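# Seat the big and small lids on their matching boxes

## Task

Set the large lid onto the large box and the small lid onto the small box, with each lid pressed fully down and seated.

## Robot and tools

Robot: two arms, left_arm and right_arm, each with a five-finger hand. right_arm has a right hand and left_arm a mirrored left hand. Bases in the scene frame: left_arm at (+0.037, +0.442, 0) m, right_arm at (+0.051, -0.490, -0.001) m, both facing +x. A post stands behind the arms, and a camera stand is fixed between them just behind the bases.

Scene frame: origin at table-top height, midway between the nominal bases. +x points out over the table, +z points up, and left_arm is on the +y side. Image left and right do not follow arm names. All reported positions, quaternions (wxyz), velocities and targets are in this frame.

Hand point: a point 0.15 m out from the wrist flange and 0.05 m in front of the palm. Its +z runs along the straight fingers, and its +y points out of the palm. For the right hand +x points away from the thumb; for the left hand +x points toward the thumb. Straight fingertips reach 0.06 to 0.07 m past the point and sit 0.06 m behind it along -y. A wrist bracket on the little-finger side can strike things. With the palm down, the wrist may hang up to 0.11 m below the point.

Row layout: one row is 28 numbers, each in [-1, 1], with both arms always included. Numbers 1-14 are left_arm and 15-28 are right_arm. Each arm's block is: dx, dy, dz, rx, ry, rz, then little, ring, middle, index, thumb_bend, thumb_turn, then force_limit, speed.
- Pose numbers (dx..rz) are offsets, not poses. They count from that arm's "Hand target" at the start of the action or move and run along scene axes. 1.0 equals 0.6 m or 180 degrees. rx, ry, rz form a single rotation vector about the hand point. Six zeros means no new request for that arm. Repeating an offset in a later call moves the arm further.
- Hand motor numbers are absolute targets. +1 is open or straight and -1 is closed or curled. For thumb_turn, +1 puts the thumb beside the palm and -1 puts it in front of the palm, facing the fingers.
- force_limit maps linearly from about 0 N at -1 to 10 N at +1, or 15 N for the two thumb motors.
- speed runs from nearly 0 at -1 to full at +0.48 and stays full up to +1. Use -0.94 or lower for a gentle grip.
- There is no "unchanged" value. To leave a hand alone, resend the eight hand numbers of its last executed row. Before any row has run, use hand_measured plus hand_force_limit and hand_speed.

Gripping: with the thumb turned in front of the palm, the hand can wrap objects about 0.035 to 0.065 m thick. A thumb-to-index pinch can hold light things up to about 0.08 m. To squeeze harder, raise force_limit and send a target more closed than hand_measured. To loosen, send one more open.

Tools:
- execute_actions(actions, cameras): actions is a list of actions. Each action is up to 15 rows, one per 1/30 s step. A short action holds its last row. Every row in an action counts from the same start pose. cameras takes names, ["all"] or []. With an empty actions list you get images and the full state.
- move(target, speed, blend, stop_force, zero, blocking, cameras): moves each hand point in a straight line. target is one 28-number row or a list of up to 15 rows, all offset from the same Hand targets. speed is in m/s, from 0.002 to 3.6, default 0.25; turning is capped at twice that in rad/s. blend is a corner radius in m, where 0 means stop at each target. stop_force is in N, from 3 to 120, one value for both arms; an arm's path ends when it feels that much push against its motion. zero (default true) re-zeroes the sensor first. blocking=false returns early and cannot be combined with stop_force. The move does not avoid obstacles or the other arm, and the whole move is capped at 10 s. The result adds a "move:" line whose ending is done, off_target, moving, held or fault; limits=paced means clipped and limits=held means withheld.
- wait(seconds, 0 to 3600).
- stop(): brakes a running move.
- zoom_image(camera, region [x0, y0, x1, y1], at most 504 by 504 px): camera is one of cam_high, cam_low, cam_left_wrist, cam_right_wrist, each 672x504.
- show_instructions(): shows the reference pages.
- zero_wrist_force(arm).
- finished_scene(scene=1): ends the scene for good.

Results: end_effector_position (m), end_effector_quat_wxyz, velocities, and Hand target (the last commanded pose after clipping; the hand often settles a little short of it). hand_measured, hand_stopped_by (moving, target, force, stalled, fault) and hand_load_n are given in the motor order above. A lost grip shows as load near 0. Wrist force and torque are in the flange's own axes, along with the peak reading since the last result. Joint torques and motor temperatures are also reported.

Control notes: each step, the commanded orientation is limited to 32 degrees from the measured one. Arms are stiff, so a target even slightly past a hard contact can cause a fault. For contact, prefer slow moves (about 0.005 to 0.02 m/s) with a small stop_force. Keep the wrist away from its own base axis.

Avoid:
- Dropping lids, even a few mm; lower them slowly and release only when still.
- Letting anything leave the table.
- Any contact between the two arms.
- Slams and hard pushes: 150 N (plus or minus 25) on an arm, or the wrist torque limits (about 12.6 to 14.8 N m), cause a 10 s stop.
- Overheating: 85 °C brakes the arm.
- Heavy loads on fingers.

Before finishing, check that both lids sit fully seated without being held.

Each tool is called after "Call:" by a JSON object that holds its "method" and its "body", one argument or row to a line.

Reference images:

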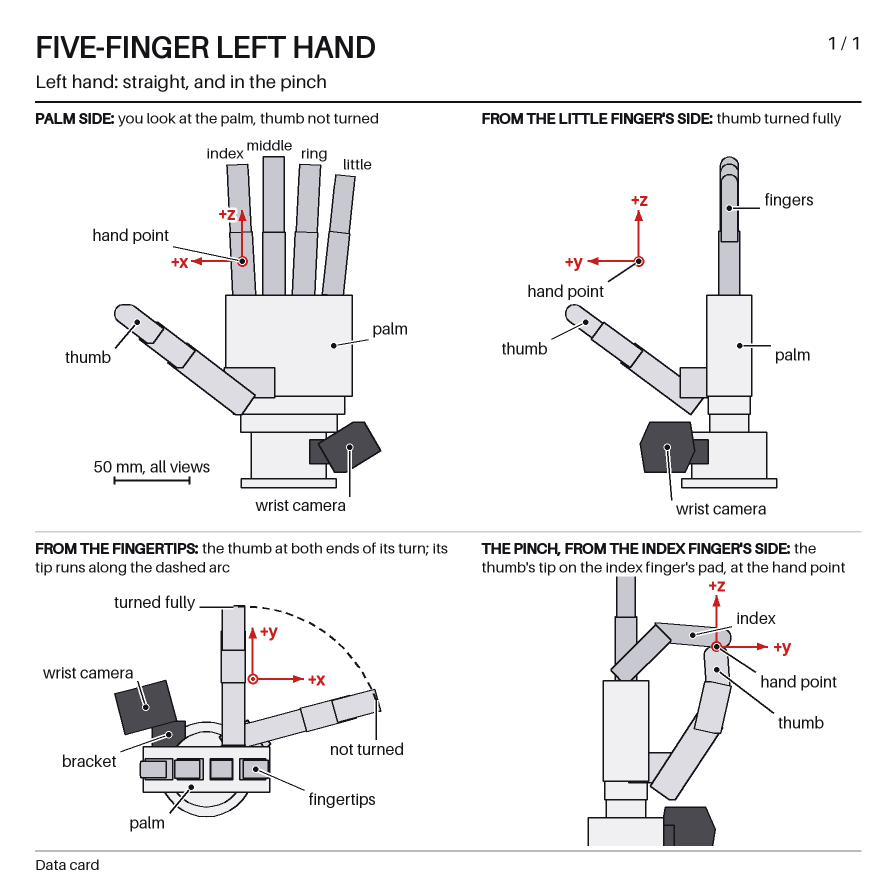

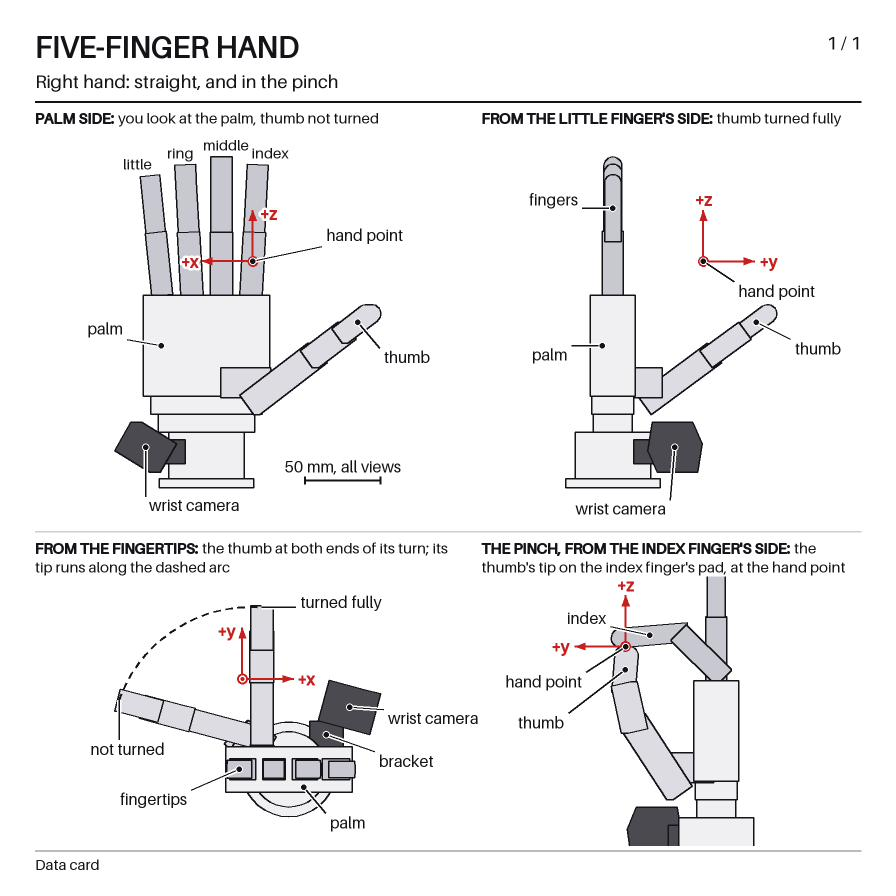

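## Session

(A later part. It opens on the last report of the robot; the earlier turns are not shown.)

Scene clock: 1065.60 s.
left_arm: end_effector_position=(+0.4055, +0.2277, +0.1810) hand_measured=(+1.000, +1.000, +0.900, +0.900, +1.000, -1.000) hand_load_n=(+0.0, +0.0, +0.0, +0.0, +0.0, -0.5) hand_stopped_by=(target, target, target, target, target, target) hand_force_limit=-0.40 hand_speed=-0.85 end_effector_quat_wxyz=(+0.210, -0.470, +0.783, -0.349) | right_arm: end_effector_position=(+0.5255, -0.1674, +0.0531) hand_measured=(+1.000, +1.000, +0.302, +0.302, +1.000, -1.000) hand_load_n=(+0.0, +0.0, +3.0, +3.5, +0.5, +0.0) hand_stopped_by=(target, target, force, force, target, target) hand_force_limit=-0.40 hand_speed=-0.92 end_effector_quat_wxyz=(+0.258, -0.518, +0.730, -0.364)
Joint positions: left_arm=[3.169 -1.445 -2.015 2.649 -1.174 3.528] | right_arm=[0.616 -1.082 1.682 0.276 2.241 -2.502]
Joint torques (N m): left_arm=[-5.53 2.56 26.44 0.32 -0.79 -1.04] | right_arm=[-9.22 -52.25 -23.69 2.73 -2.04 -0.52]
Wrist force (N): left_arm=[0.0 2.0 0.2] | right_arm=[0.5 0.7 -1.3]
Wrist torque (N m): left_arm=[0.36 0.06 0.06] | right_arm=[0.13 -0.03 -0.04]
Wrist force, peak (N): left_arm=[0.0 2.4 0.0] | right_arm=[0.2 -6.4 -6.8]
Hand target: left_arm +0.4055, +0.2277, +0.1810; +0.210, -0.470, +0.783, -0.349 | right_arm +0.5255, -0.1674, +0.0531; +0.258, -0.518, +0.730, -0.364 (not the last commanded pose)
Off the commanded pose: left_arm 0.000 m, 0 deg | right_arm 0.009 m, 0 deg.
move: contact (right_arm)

Call:
{"method": "move", "body": {
  "target": [0,0,0.0,0,0,0, 1, 1, 0.9, 0.9, 1, -1, -0.4, -0.85, 0,0,0,0,0,0, 1,1,0.9,0.9,1,-1,-0.4,-0.85],
  "speed": 0.02
}}

Call:
{"method": "move", "body": {
  "target": [
    [0,0,0,0,0,0, 1, 1, 0.9, 0.9, 1, -1, -0.4, -0.85, -0.0063,0.0022,0,0,0,0, 1,1,0.9,0.9,1,-1,-0.4,-0.85],
    [0,0,0,0,0,0, 1, 1, 0.9, 0.9, 1, -1, -0.4, -0.85, -0.0063,0.0022,0.1,0,0,0, 1,1,0.9,0.9,1,-1,-0.4,-0.85]
  ],
  "speed": [0.02,0.06],
  "cameras": ["cam_high","cam_low","cam_right_wrist"]
}}

Call:
{"method": "zoom_image", "body": {
  "camera": "cam_low",
  "region": [380, 280, 500, 400]
}}

Call:
{"method": "zoom_image", "body": {
  "camera": "cam_low",
  "region": [260, 300, 400, 410]
}}

Scene clock: 1075.33 s.
left_arm: end_effector_position=(+0.4055, +0.2277, +0.1810) hand_measured=(+1.000, +1.000, +0.900, +0.900, +1.000, -1.000) hand_load_n=(+0.0, +0.0, +0.0, +0.0, +0.0, +0.0) hand_stopped_by=(target, target, target, target, target, target) hand_force_limit=-0.40 hand_speed=-0.85 end_effector_quat_wxyz=(+0.210, -0.470, +0.783, -0.349) | right_arm: end_effector_position=(+0.5255, -0.1674, +0.0531) hand_measured=(+1.000, +1.000, +0.900, +0.900, +1.000, -1.000) hand_load_n=(+0.0, +0.0, +0.0, +0.0, +0.0, +0.0) hand_stopped_by=(target, target, target, target, target, target) hand_force_limit=-0.40 hand_speed=-0.85 end_effector_quat_wxyz=(+0.258, -0.518, +0.730, -0.364)
Joint positions: left_arm=[3.169 -1.445 -2.015 2.649 -1.174 3.528] | right_arm=[0.616 -1.082 1.682 0.276 2.241 -2.502]
Joint torques (N m): left_arm=[-5.65 2.21 26.52 0.86 -0.77 -0.99] | right_arm=[-9.23 -51.67 -22.39 -0.85 -2.07 -0.64]
Wrist force (N): left_arm=[-0.2 2.0 0.1] | right_arm=[0.5 0.6 -1.1]
Wrist torque (N m): left_arm=[0.37 0.08 0.04] | right_arm=[0.14 -0.05 -0.05]
Wrist force, peak (N): left_arm=[-0.2 2.3 0.2] | right_arm=[0.7 0.6 -1.5]
Hand target: left_arm +0.4055, +0.2277, +0.1810; +0.210, -0.470, +0.783, -0.349 | right_arm +0.5255, -0.1674, +0.0531; +0.258, -0.518, +0.730, -0.364
Off the commanded pose: left_arm 0.000 m, 0 deg | right_arm 0.000 m, 0 deg.
move: done

Scene clock: 1077.00 s.
left_arm: end_effector_position=(+0.4055, +0.2277, +0.1810) hand_measured=(+1.000, +1.000, +0.900, +0.900, +1.000, -1.000) hand_load_n=(+0.0, +0.0, +0.0, +0.0, +0.0, +0.0) hand_stopped_by=(target, target, target, target, target, target) hand_force_limit=-0.40 hand_speed=-0.85 end_effector_quat_wxyz=(+0.210, -0.470, +0.783, -0.349) | right_arm: end_effector_position=(+0.5218, -0.1661, +0.1132) hand_measured=(+1.000, +1.000, +0.900, +0.900, +1.000, -1.000) hand_load_n=(+0.0, +0.0, +0.0, +0.0, +0.0, +0.0) hand_stopped_by=(target, target, target, target, target, target) hand_force_limit=-0.40 hand_speed=-0.85 end_effector_quat_wxyz=(+0.258, -0.518, +0.730, -0.364)
Joint positions: left_arm=[3.169 -1.445 -2.015 2.649 -1.174 3.528] | right_arm=[0.623 -1.156 1.62 0.416 2.245 -2.495]
Joint torques (N m): left_arm=[-5.42 2.47 26.85 1.15 -0.83 -1.04] | right_arm=[-8.72 -28.17 -10.41 -1.12 -1.57 1.13]
Wrist force (N): left_arm=[-0.1 2.2 0.0] | right_arm=[0.5 0.6 -0.5]
Wrist torque (N m): left_arm=[0.40 0.07 0.04] | right_arm=[0.16 -0.01 -0.05]
Wrist force, peak (N): left_arm=[0.1 2.3 0.0] | right_arm=[0.4 0.6 -1.2]
Hand target: left_arm +0.4055, +0.2277, +0.1810; +0.210, -0.470, +0.783, -0.349 | right_arm +0.5218, -0.1661, +0.1131; +0.258, -0.518, +0.730, -0.364
Off the commanded pose: left_arm 0.000 m, 0 deg | right_arm 0.000 m, 0 deg.
move: done
cam_right_wrist: T_world_to_cam=[[-0.66108, -0.02238, -0.74998, 0.42407], [-0.18413, 0.97383, 0.13323, 0.24111], [0.72737, 0.22617, -0.6479, -0.157]] pos_world=[0.43894, -0.1898, 0.1842]

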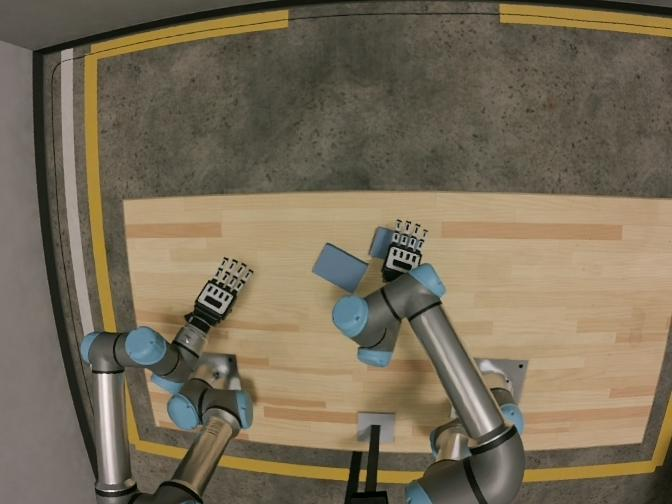

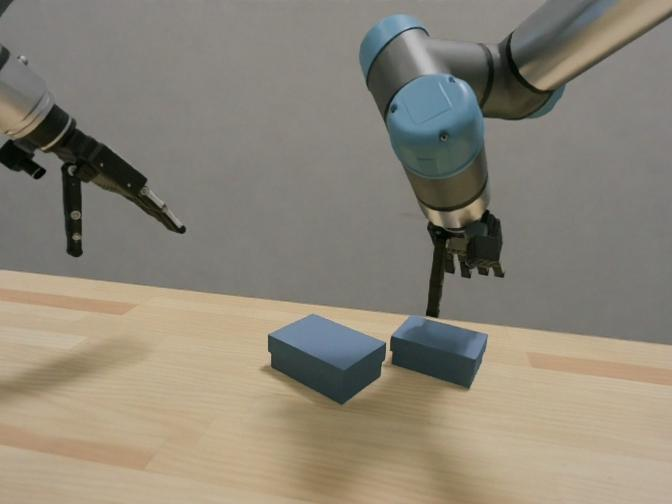

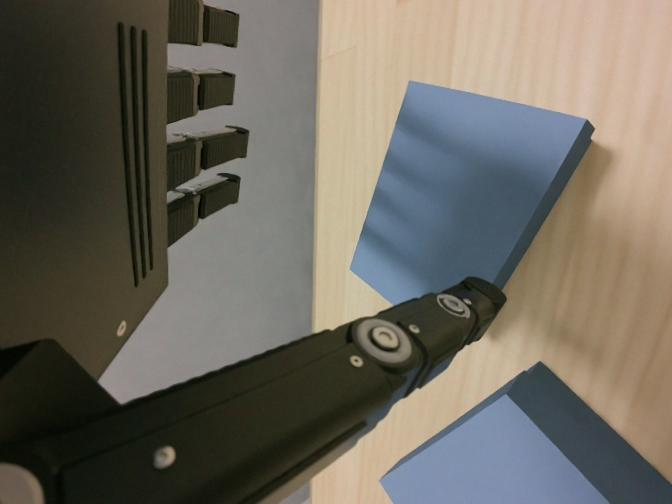

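Scaled by 4.200.

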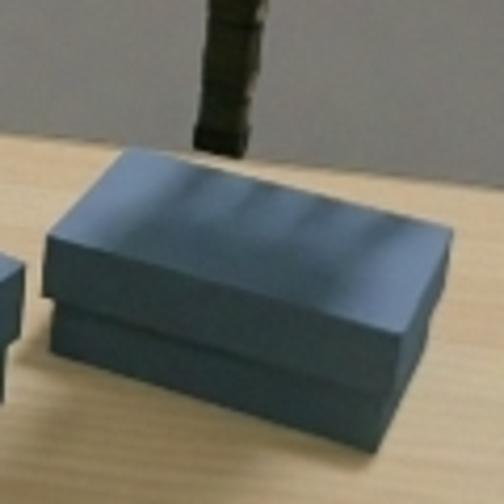

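Scaled by 3.600.

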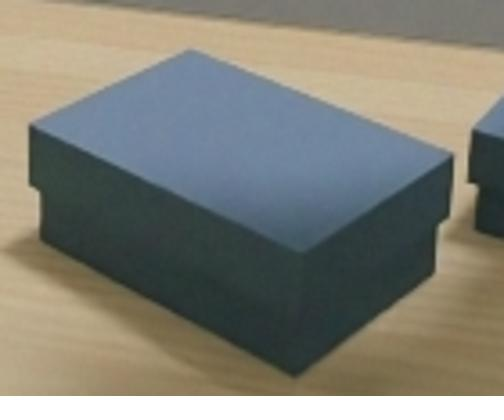

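Call:
{"method": "zoom_image", "body": {
  "camera": "cam_low",
  "region": [440, 320, 500, 395]
}}

Call:
{"method": "zoom_image", "body": {
  "camera": "cam_low",
  "region": [380, 310, 440, 385]
}}

Scaled by 6.720.

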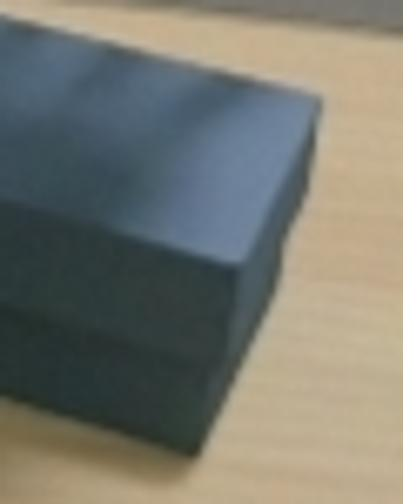

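Scaled by 6.720.

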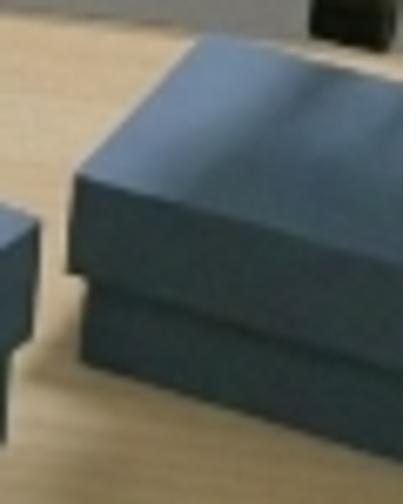

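Call:
{"method": "move", "body": {
  "target": [
    [0,0,0,0,0,0, 1, 1, 0.9, 0.9, 1, -1, -0.4, -0.85, 0.0808,-0.0233,0,0,0,0, 1,1,0.9,0.9,1,-1,-0.4,-0.85],
    [0,0,0,0,0,0, 1, 1, 0.9, 0.9, 1, -1, -0.4, -0.85, 0.0808,-0.0233,-0.055,0,0,0, 1,1,0.9,0.9,1,-1,-0.4,-0.85]
  ],
  "speed": 0.06,
  "cameras": ["cam_low","cam_right_wrist"]
}}

Call:
{"method": "zoom_image", "body": {
  "camera": "cam_low",
  "region": [380, 260, 500, 400]
}}

Scene clock: 1126.30 s.
left_arm: end_effector_position=(+0.4055, +0.2277, +0.1810) hand_measured=(+1.000, +1.000, +0.900, +0.900, +1.000, -1.000) hand_load_n=(+0.0, -0.5, +0.0, +0.0, +0.0, +0.0) hand_stopped_by=(target, target, target, target, target, target) hand_force_limit=-0.40 hand_speed=-0.85 end_effector_quat_wxyz=(+0.210, -0.470, +0.783, -0.349) | right_arm: end_effector_position=(+0.5702, -0.1801, +0.0799) hand_measured=(+1.000, +1.000, +0.900, +0.900, +1.000, -1.000) hand_load_n=(+0.0, +0.0, +0.0, +0.0, +0.0, +0.0) hand_stopped_by=(target, target, target, target, target, target) hand_force_limit=-0.40 hand_speed=-0.85 end_effector_quat_wxyz=(+0.258, -0.518, +0.730, -0.364) end_effector_velocity=(+0.000, +0.000, +0.003) end_effector_angular_velocity=(-0.001, +0.000, +0.000)
Joint positions: left_arm=[3.169 -1.445 -2.015 2.649 -1.174 3.528] | right_arm=[0.544 -1.078 1.587 0.327 2.193 -2.57]
Joint velocities: left_arm=[within noise] | right_arm=[0.001 -0.003 -0.002 0.006 0.002 0]
Joint torques (N m): left_arm=[-5.64 2.68 26.42 1.78 -0.72 -1.08] | right_arm=[9.96 -51.13 -23.84 3.25 3.05 0.19]
Wrist force (N): left_arm=[0.1 2.1 0.1] | right_arm=[0.6 0.5 -0.5]
Wrist torque (N m): left_arm=[0.38 0.04 0.06] | right_arm=[0.11 -0.04 0.03]
Wrist force, peak (N): left_arm=[-0.2 2.3 0.3] | right_arm=[0.7 1.0 -1.3]
Hand target: left_arm +0.4055, +0.2277, +0.1810; +0.210, -0.470, +0.783, -0.349 | right_arm +0.5702, -0.1801, +0.0801; +0.258, -0.518, +0.730, -0.364
Off the commanded pose: left_arm 0.000 m, 0 deg | right_arm 0.000 m, 0 deg.
move: done
cam_right_wrist: T_world_to_cam=[[-0.66137, -0.02234, -0.74973, 0.43096], [-0.1839, 0.97388, 0.1332, 0.26799], [0.72717, 0.22597, -0.6482, -0.21045]] pos_world=[0.48734, -0.2038, 0.151]

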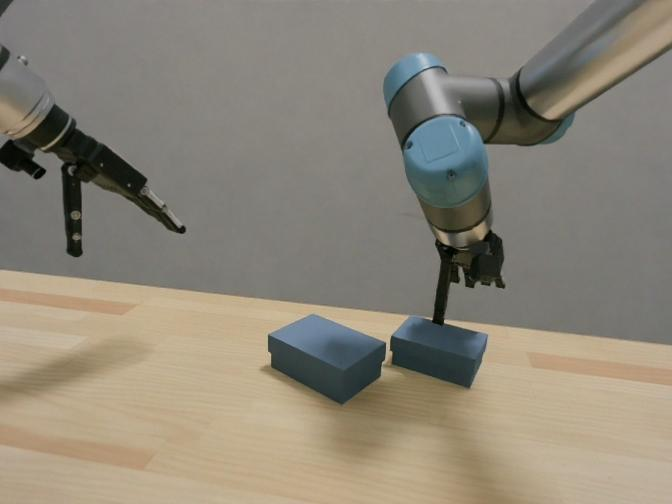

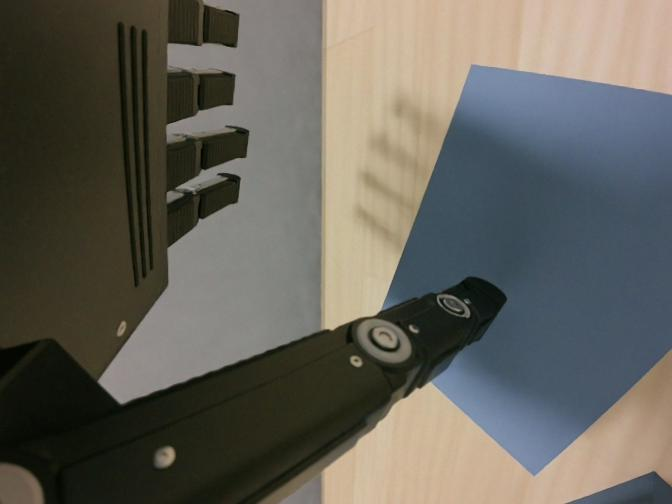

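Scaled by 3.600.

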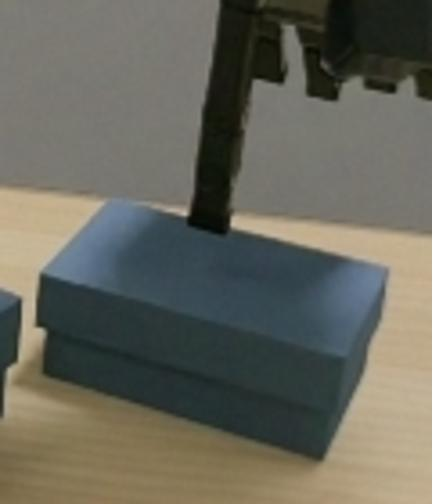

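Call:
{"method": "move", "body": {
  "target": [0,0,0,0,0,0, 1, 1, 0.9, 0.9, 1, -1, -0.4, -0.85, 0,0,-0.05,0,0,0, 1,1,0.9,0.9,1,-1,-0.4,-0.85],
  "speed": 0.005,
  "stop_force": 6,
  "cameras": ["cam_low","cam_right_wrist"]
}}

Call:
{"method": "zoom_image", "body": {
  "camera": "cam_low",
  "region": [380, 260, 500, 400]
}}

Call:
{"method": "move", "body": {
  "target": [0,0,0,0,0,0, 1, 1, 0.9, 0.9, 1, -1, -0.4, -0.85, 0,0,0.15,0,0,0, 1,1,0.9,0.9,1,-1,-0.4,-0.85],
  "speed": 0.08,
  "cameras": ["cam_low","cam_high"]
}}

Call:
{"method": "zoom_image", "body": {
  "camera": "cam_low",
  "region": [380, 310, 440, 385]
}}

Call:
{"method": "zoom_image", "body": {
  "camera": "cam_low",
  "region": [440, 320, 500, 395]
}}

Scene clock: 1137.77 s.
left_arm: end_effector_position=(+0.4055, +0.2277, +0.1810) hand_measured=(+1.000, +1.000, +0.900, +0.900, +1.000, -1.000) hand_load_n=(+0.0, +0.0, +0.0, +0.0, +0.0, +0.0) hand_stopped_by=(target, target, target, target, target, target) hand_force_limit=-0.40 hand_speed=-0.85 end_effector_quat_wxyz=(+0.210, -0.470, +0.783, -0.349) | right_arm: end_effector_position=(+0.5702, -0.1801, +0.0641) hand_measured=(+1.000, +1.000, +0.900, +0.900, +1.000, -1.000) hand_load_n=(+0.0, +0.0, +0.0, +0.0, +0.0, +0.0) hand_stopped_by=(target, target, target, target, target, target) hand_force_limit=-0.40 hand_speed=-0.85 end_effector_quat_wxyz=(+0.258, -0.518, +0.730, -0.364)
Joint positions: left_arm=[3.169 -1.445 -2.015 2.649 -1.174 3.528] | right_arm=[0.544 -1.06 1.603 0.291 2.193 -2.57]
Joint torques (N m): left_arm=[-5.34 2.07 26.43 1.83 -0.7 -1.04] | right_arm=[3.93 -49.24 -22.51 3.07 -2.19 -0.22]
Wrist force (N): left_arm=[-0.2 2.0 0.1] | right_arm=[-0.2 -4.4 -4.5]
Wrist torque (N m): left_arm=[0.38 0.08 0.04] | right_arm=[-0.29 0.09 -0.02]
Wrist force, peak (N): left_arm=[0.1 2.4 0.2] | right_arm=[-0.7 -7.3 -6.4]
Hand target: left_arm +0.4055, +0.2277, +0.1810; +0.210, -0.470, +0.783, -0.349 | right_arm +0.5702, -0.1801, +0.0641; +0.258, -0.518, +0.730, -0.364 (not the last commanded pose)
Off the commanded pose: left_arm 0.000 m, 0 deg | right_arm 0.014 m, 0 deg.
move: contact (right_arm)
cam_right_wrist: T_world_to_cam=[[-0.66119, -0.02235, -0.74988, 0.41905], [-0.18402, 0.97385, 0.13322, 0.27014], [0.7273, 0.22608, -0.64802, -0.22075]] pos_world=[0.48734, -0.2038, 0.1352]

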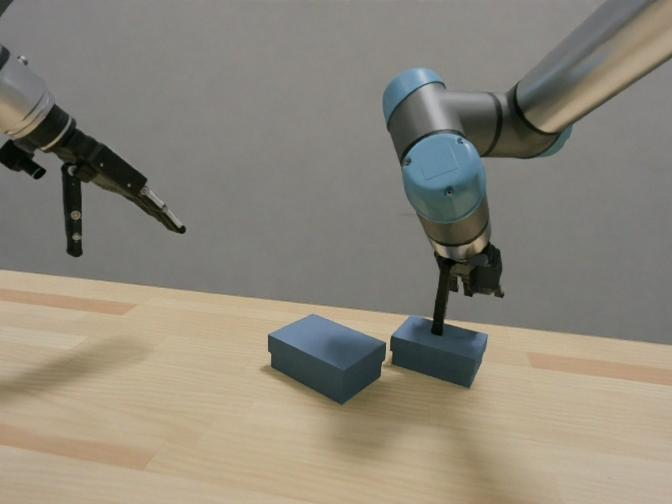

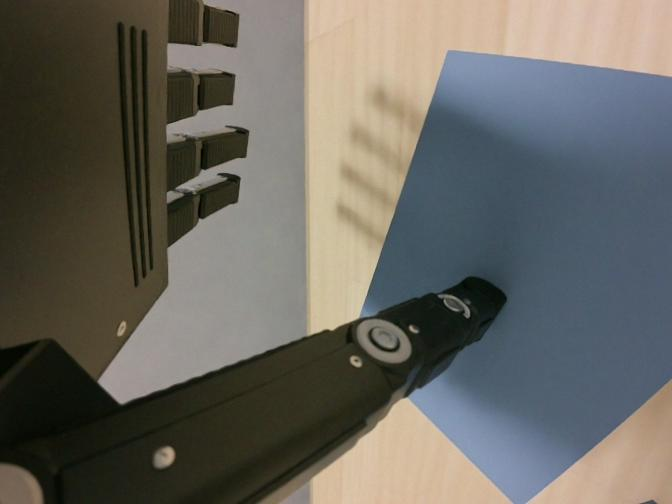

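Scaled by 3.600.

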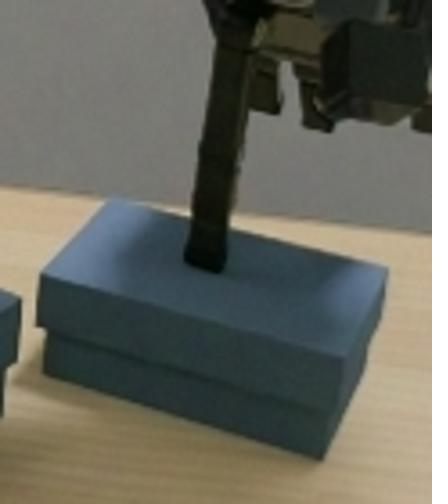

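Scene clock: 1139.23 s.
left_arm: end_effector_position=(+0.4055, +0.2277, +0.1810) hand_measured=(+1.000, +1.000, +0.900, +0.900, +1.000, -1.000) hand_load_n=(+0.0, +0.0, +0.0, +0.0, +0.0, +0.0) hand_stopped_by=(target, target, target, target, target, target) hand_force_limit=-0.40 hand_speed=-0.85 end_effector_quat_wxyz=(+0.210, -0.470, +0.783, -0.349) | right_arm: end_effector_position=(+0.5703, -0.1800, +0.1542) hand_measured=(+1.000, +1.000, +0.900, +0.900, +1.000, -1.000) hand_load_n=(+0.0, +0.0, +0.0, +0.0, +0.0, +0.0) hand_stopped_by=(target, target, target, target, target, target) hand_force_limit=-0.40 hand_speed=-0.85 end_effector_quat_wxyz=(+0.258, -0.518, +0.730, -0.364)
Joint positions: left_arm=[3.169 -1.445 -2.015 2.649 -1.174 3.528] | right_arm=[0.544 -1.15 1.488 0.497 2.193 -2.57]
Joint torques (N m): left_arm=[-5.71 2.42 26.78 1.96 -0.75 -1.12] | right_arm=[-2.56 -29.36 -10.55 -1.05 -1.27 2.01]
Wrist force (N): left_arm=[0.1 2.1 0.3] | right_arm=[0.7 0.7 -0.7]
Wrist torque (N m): left_arm=[0.37 0.05 0.06] | right_arm=[0.20 -0.04 0.03]
Wrist force, peak (N): left_arm=[-0.1 2.3 0.2] | right_arm=[-0.1 -4.2 -4.4]
Hand target: left_arm +0.4055, +0.2277, +0.1810; +0.210, -0.470, +0.783, -0.349 | right_arm +0.5702, -0.1801, +0.1541; +0.258, -0.518, +0.730, -0.364
Off the commanded pose: left_arm 0.000 m, 0 deg | right_arm 0.000 m, 0 deg.
move: done
Images, in order (width x height): cam_high 672x504, cam_low 672x504.

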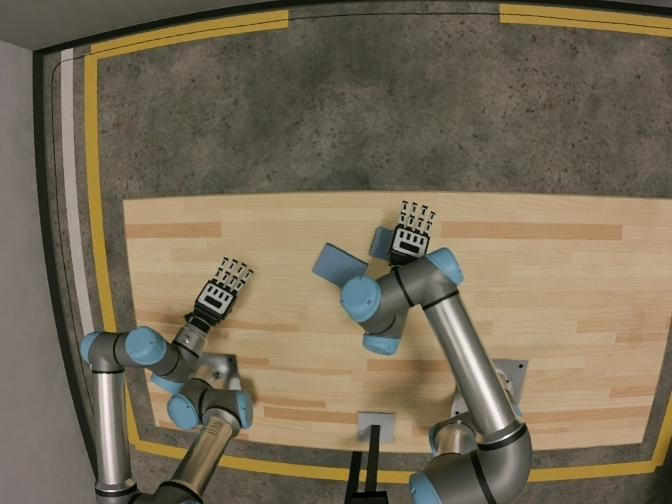

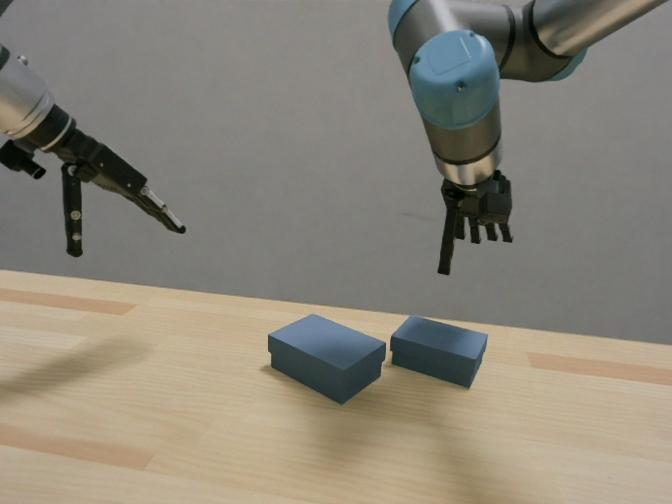

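Scaled by 6.720.

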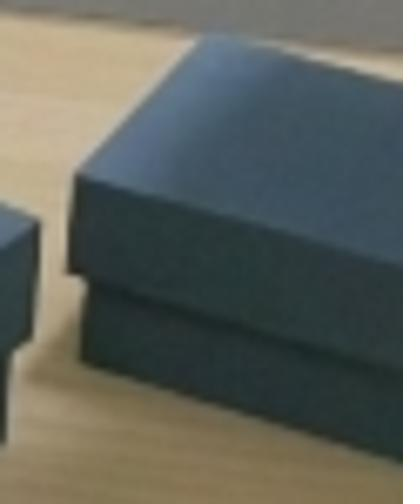

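Scaled by 6.720.

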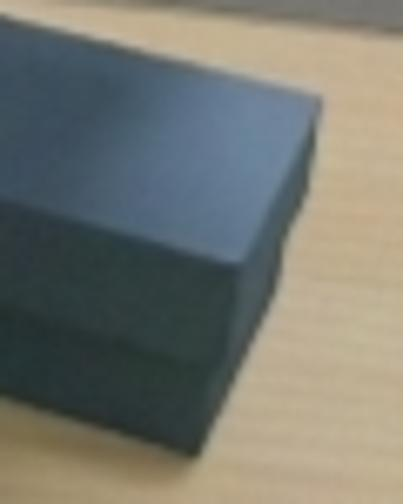

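Call:
{"method": "finished_scene", "body": {

}}

The scene is finished: the task was done.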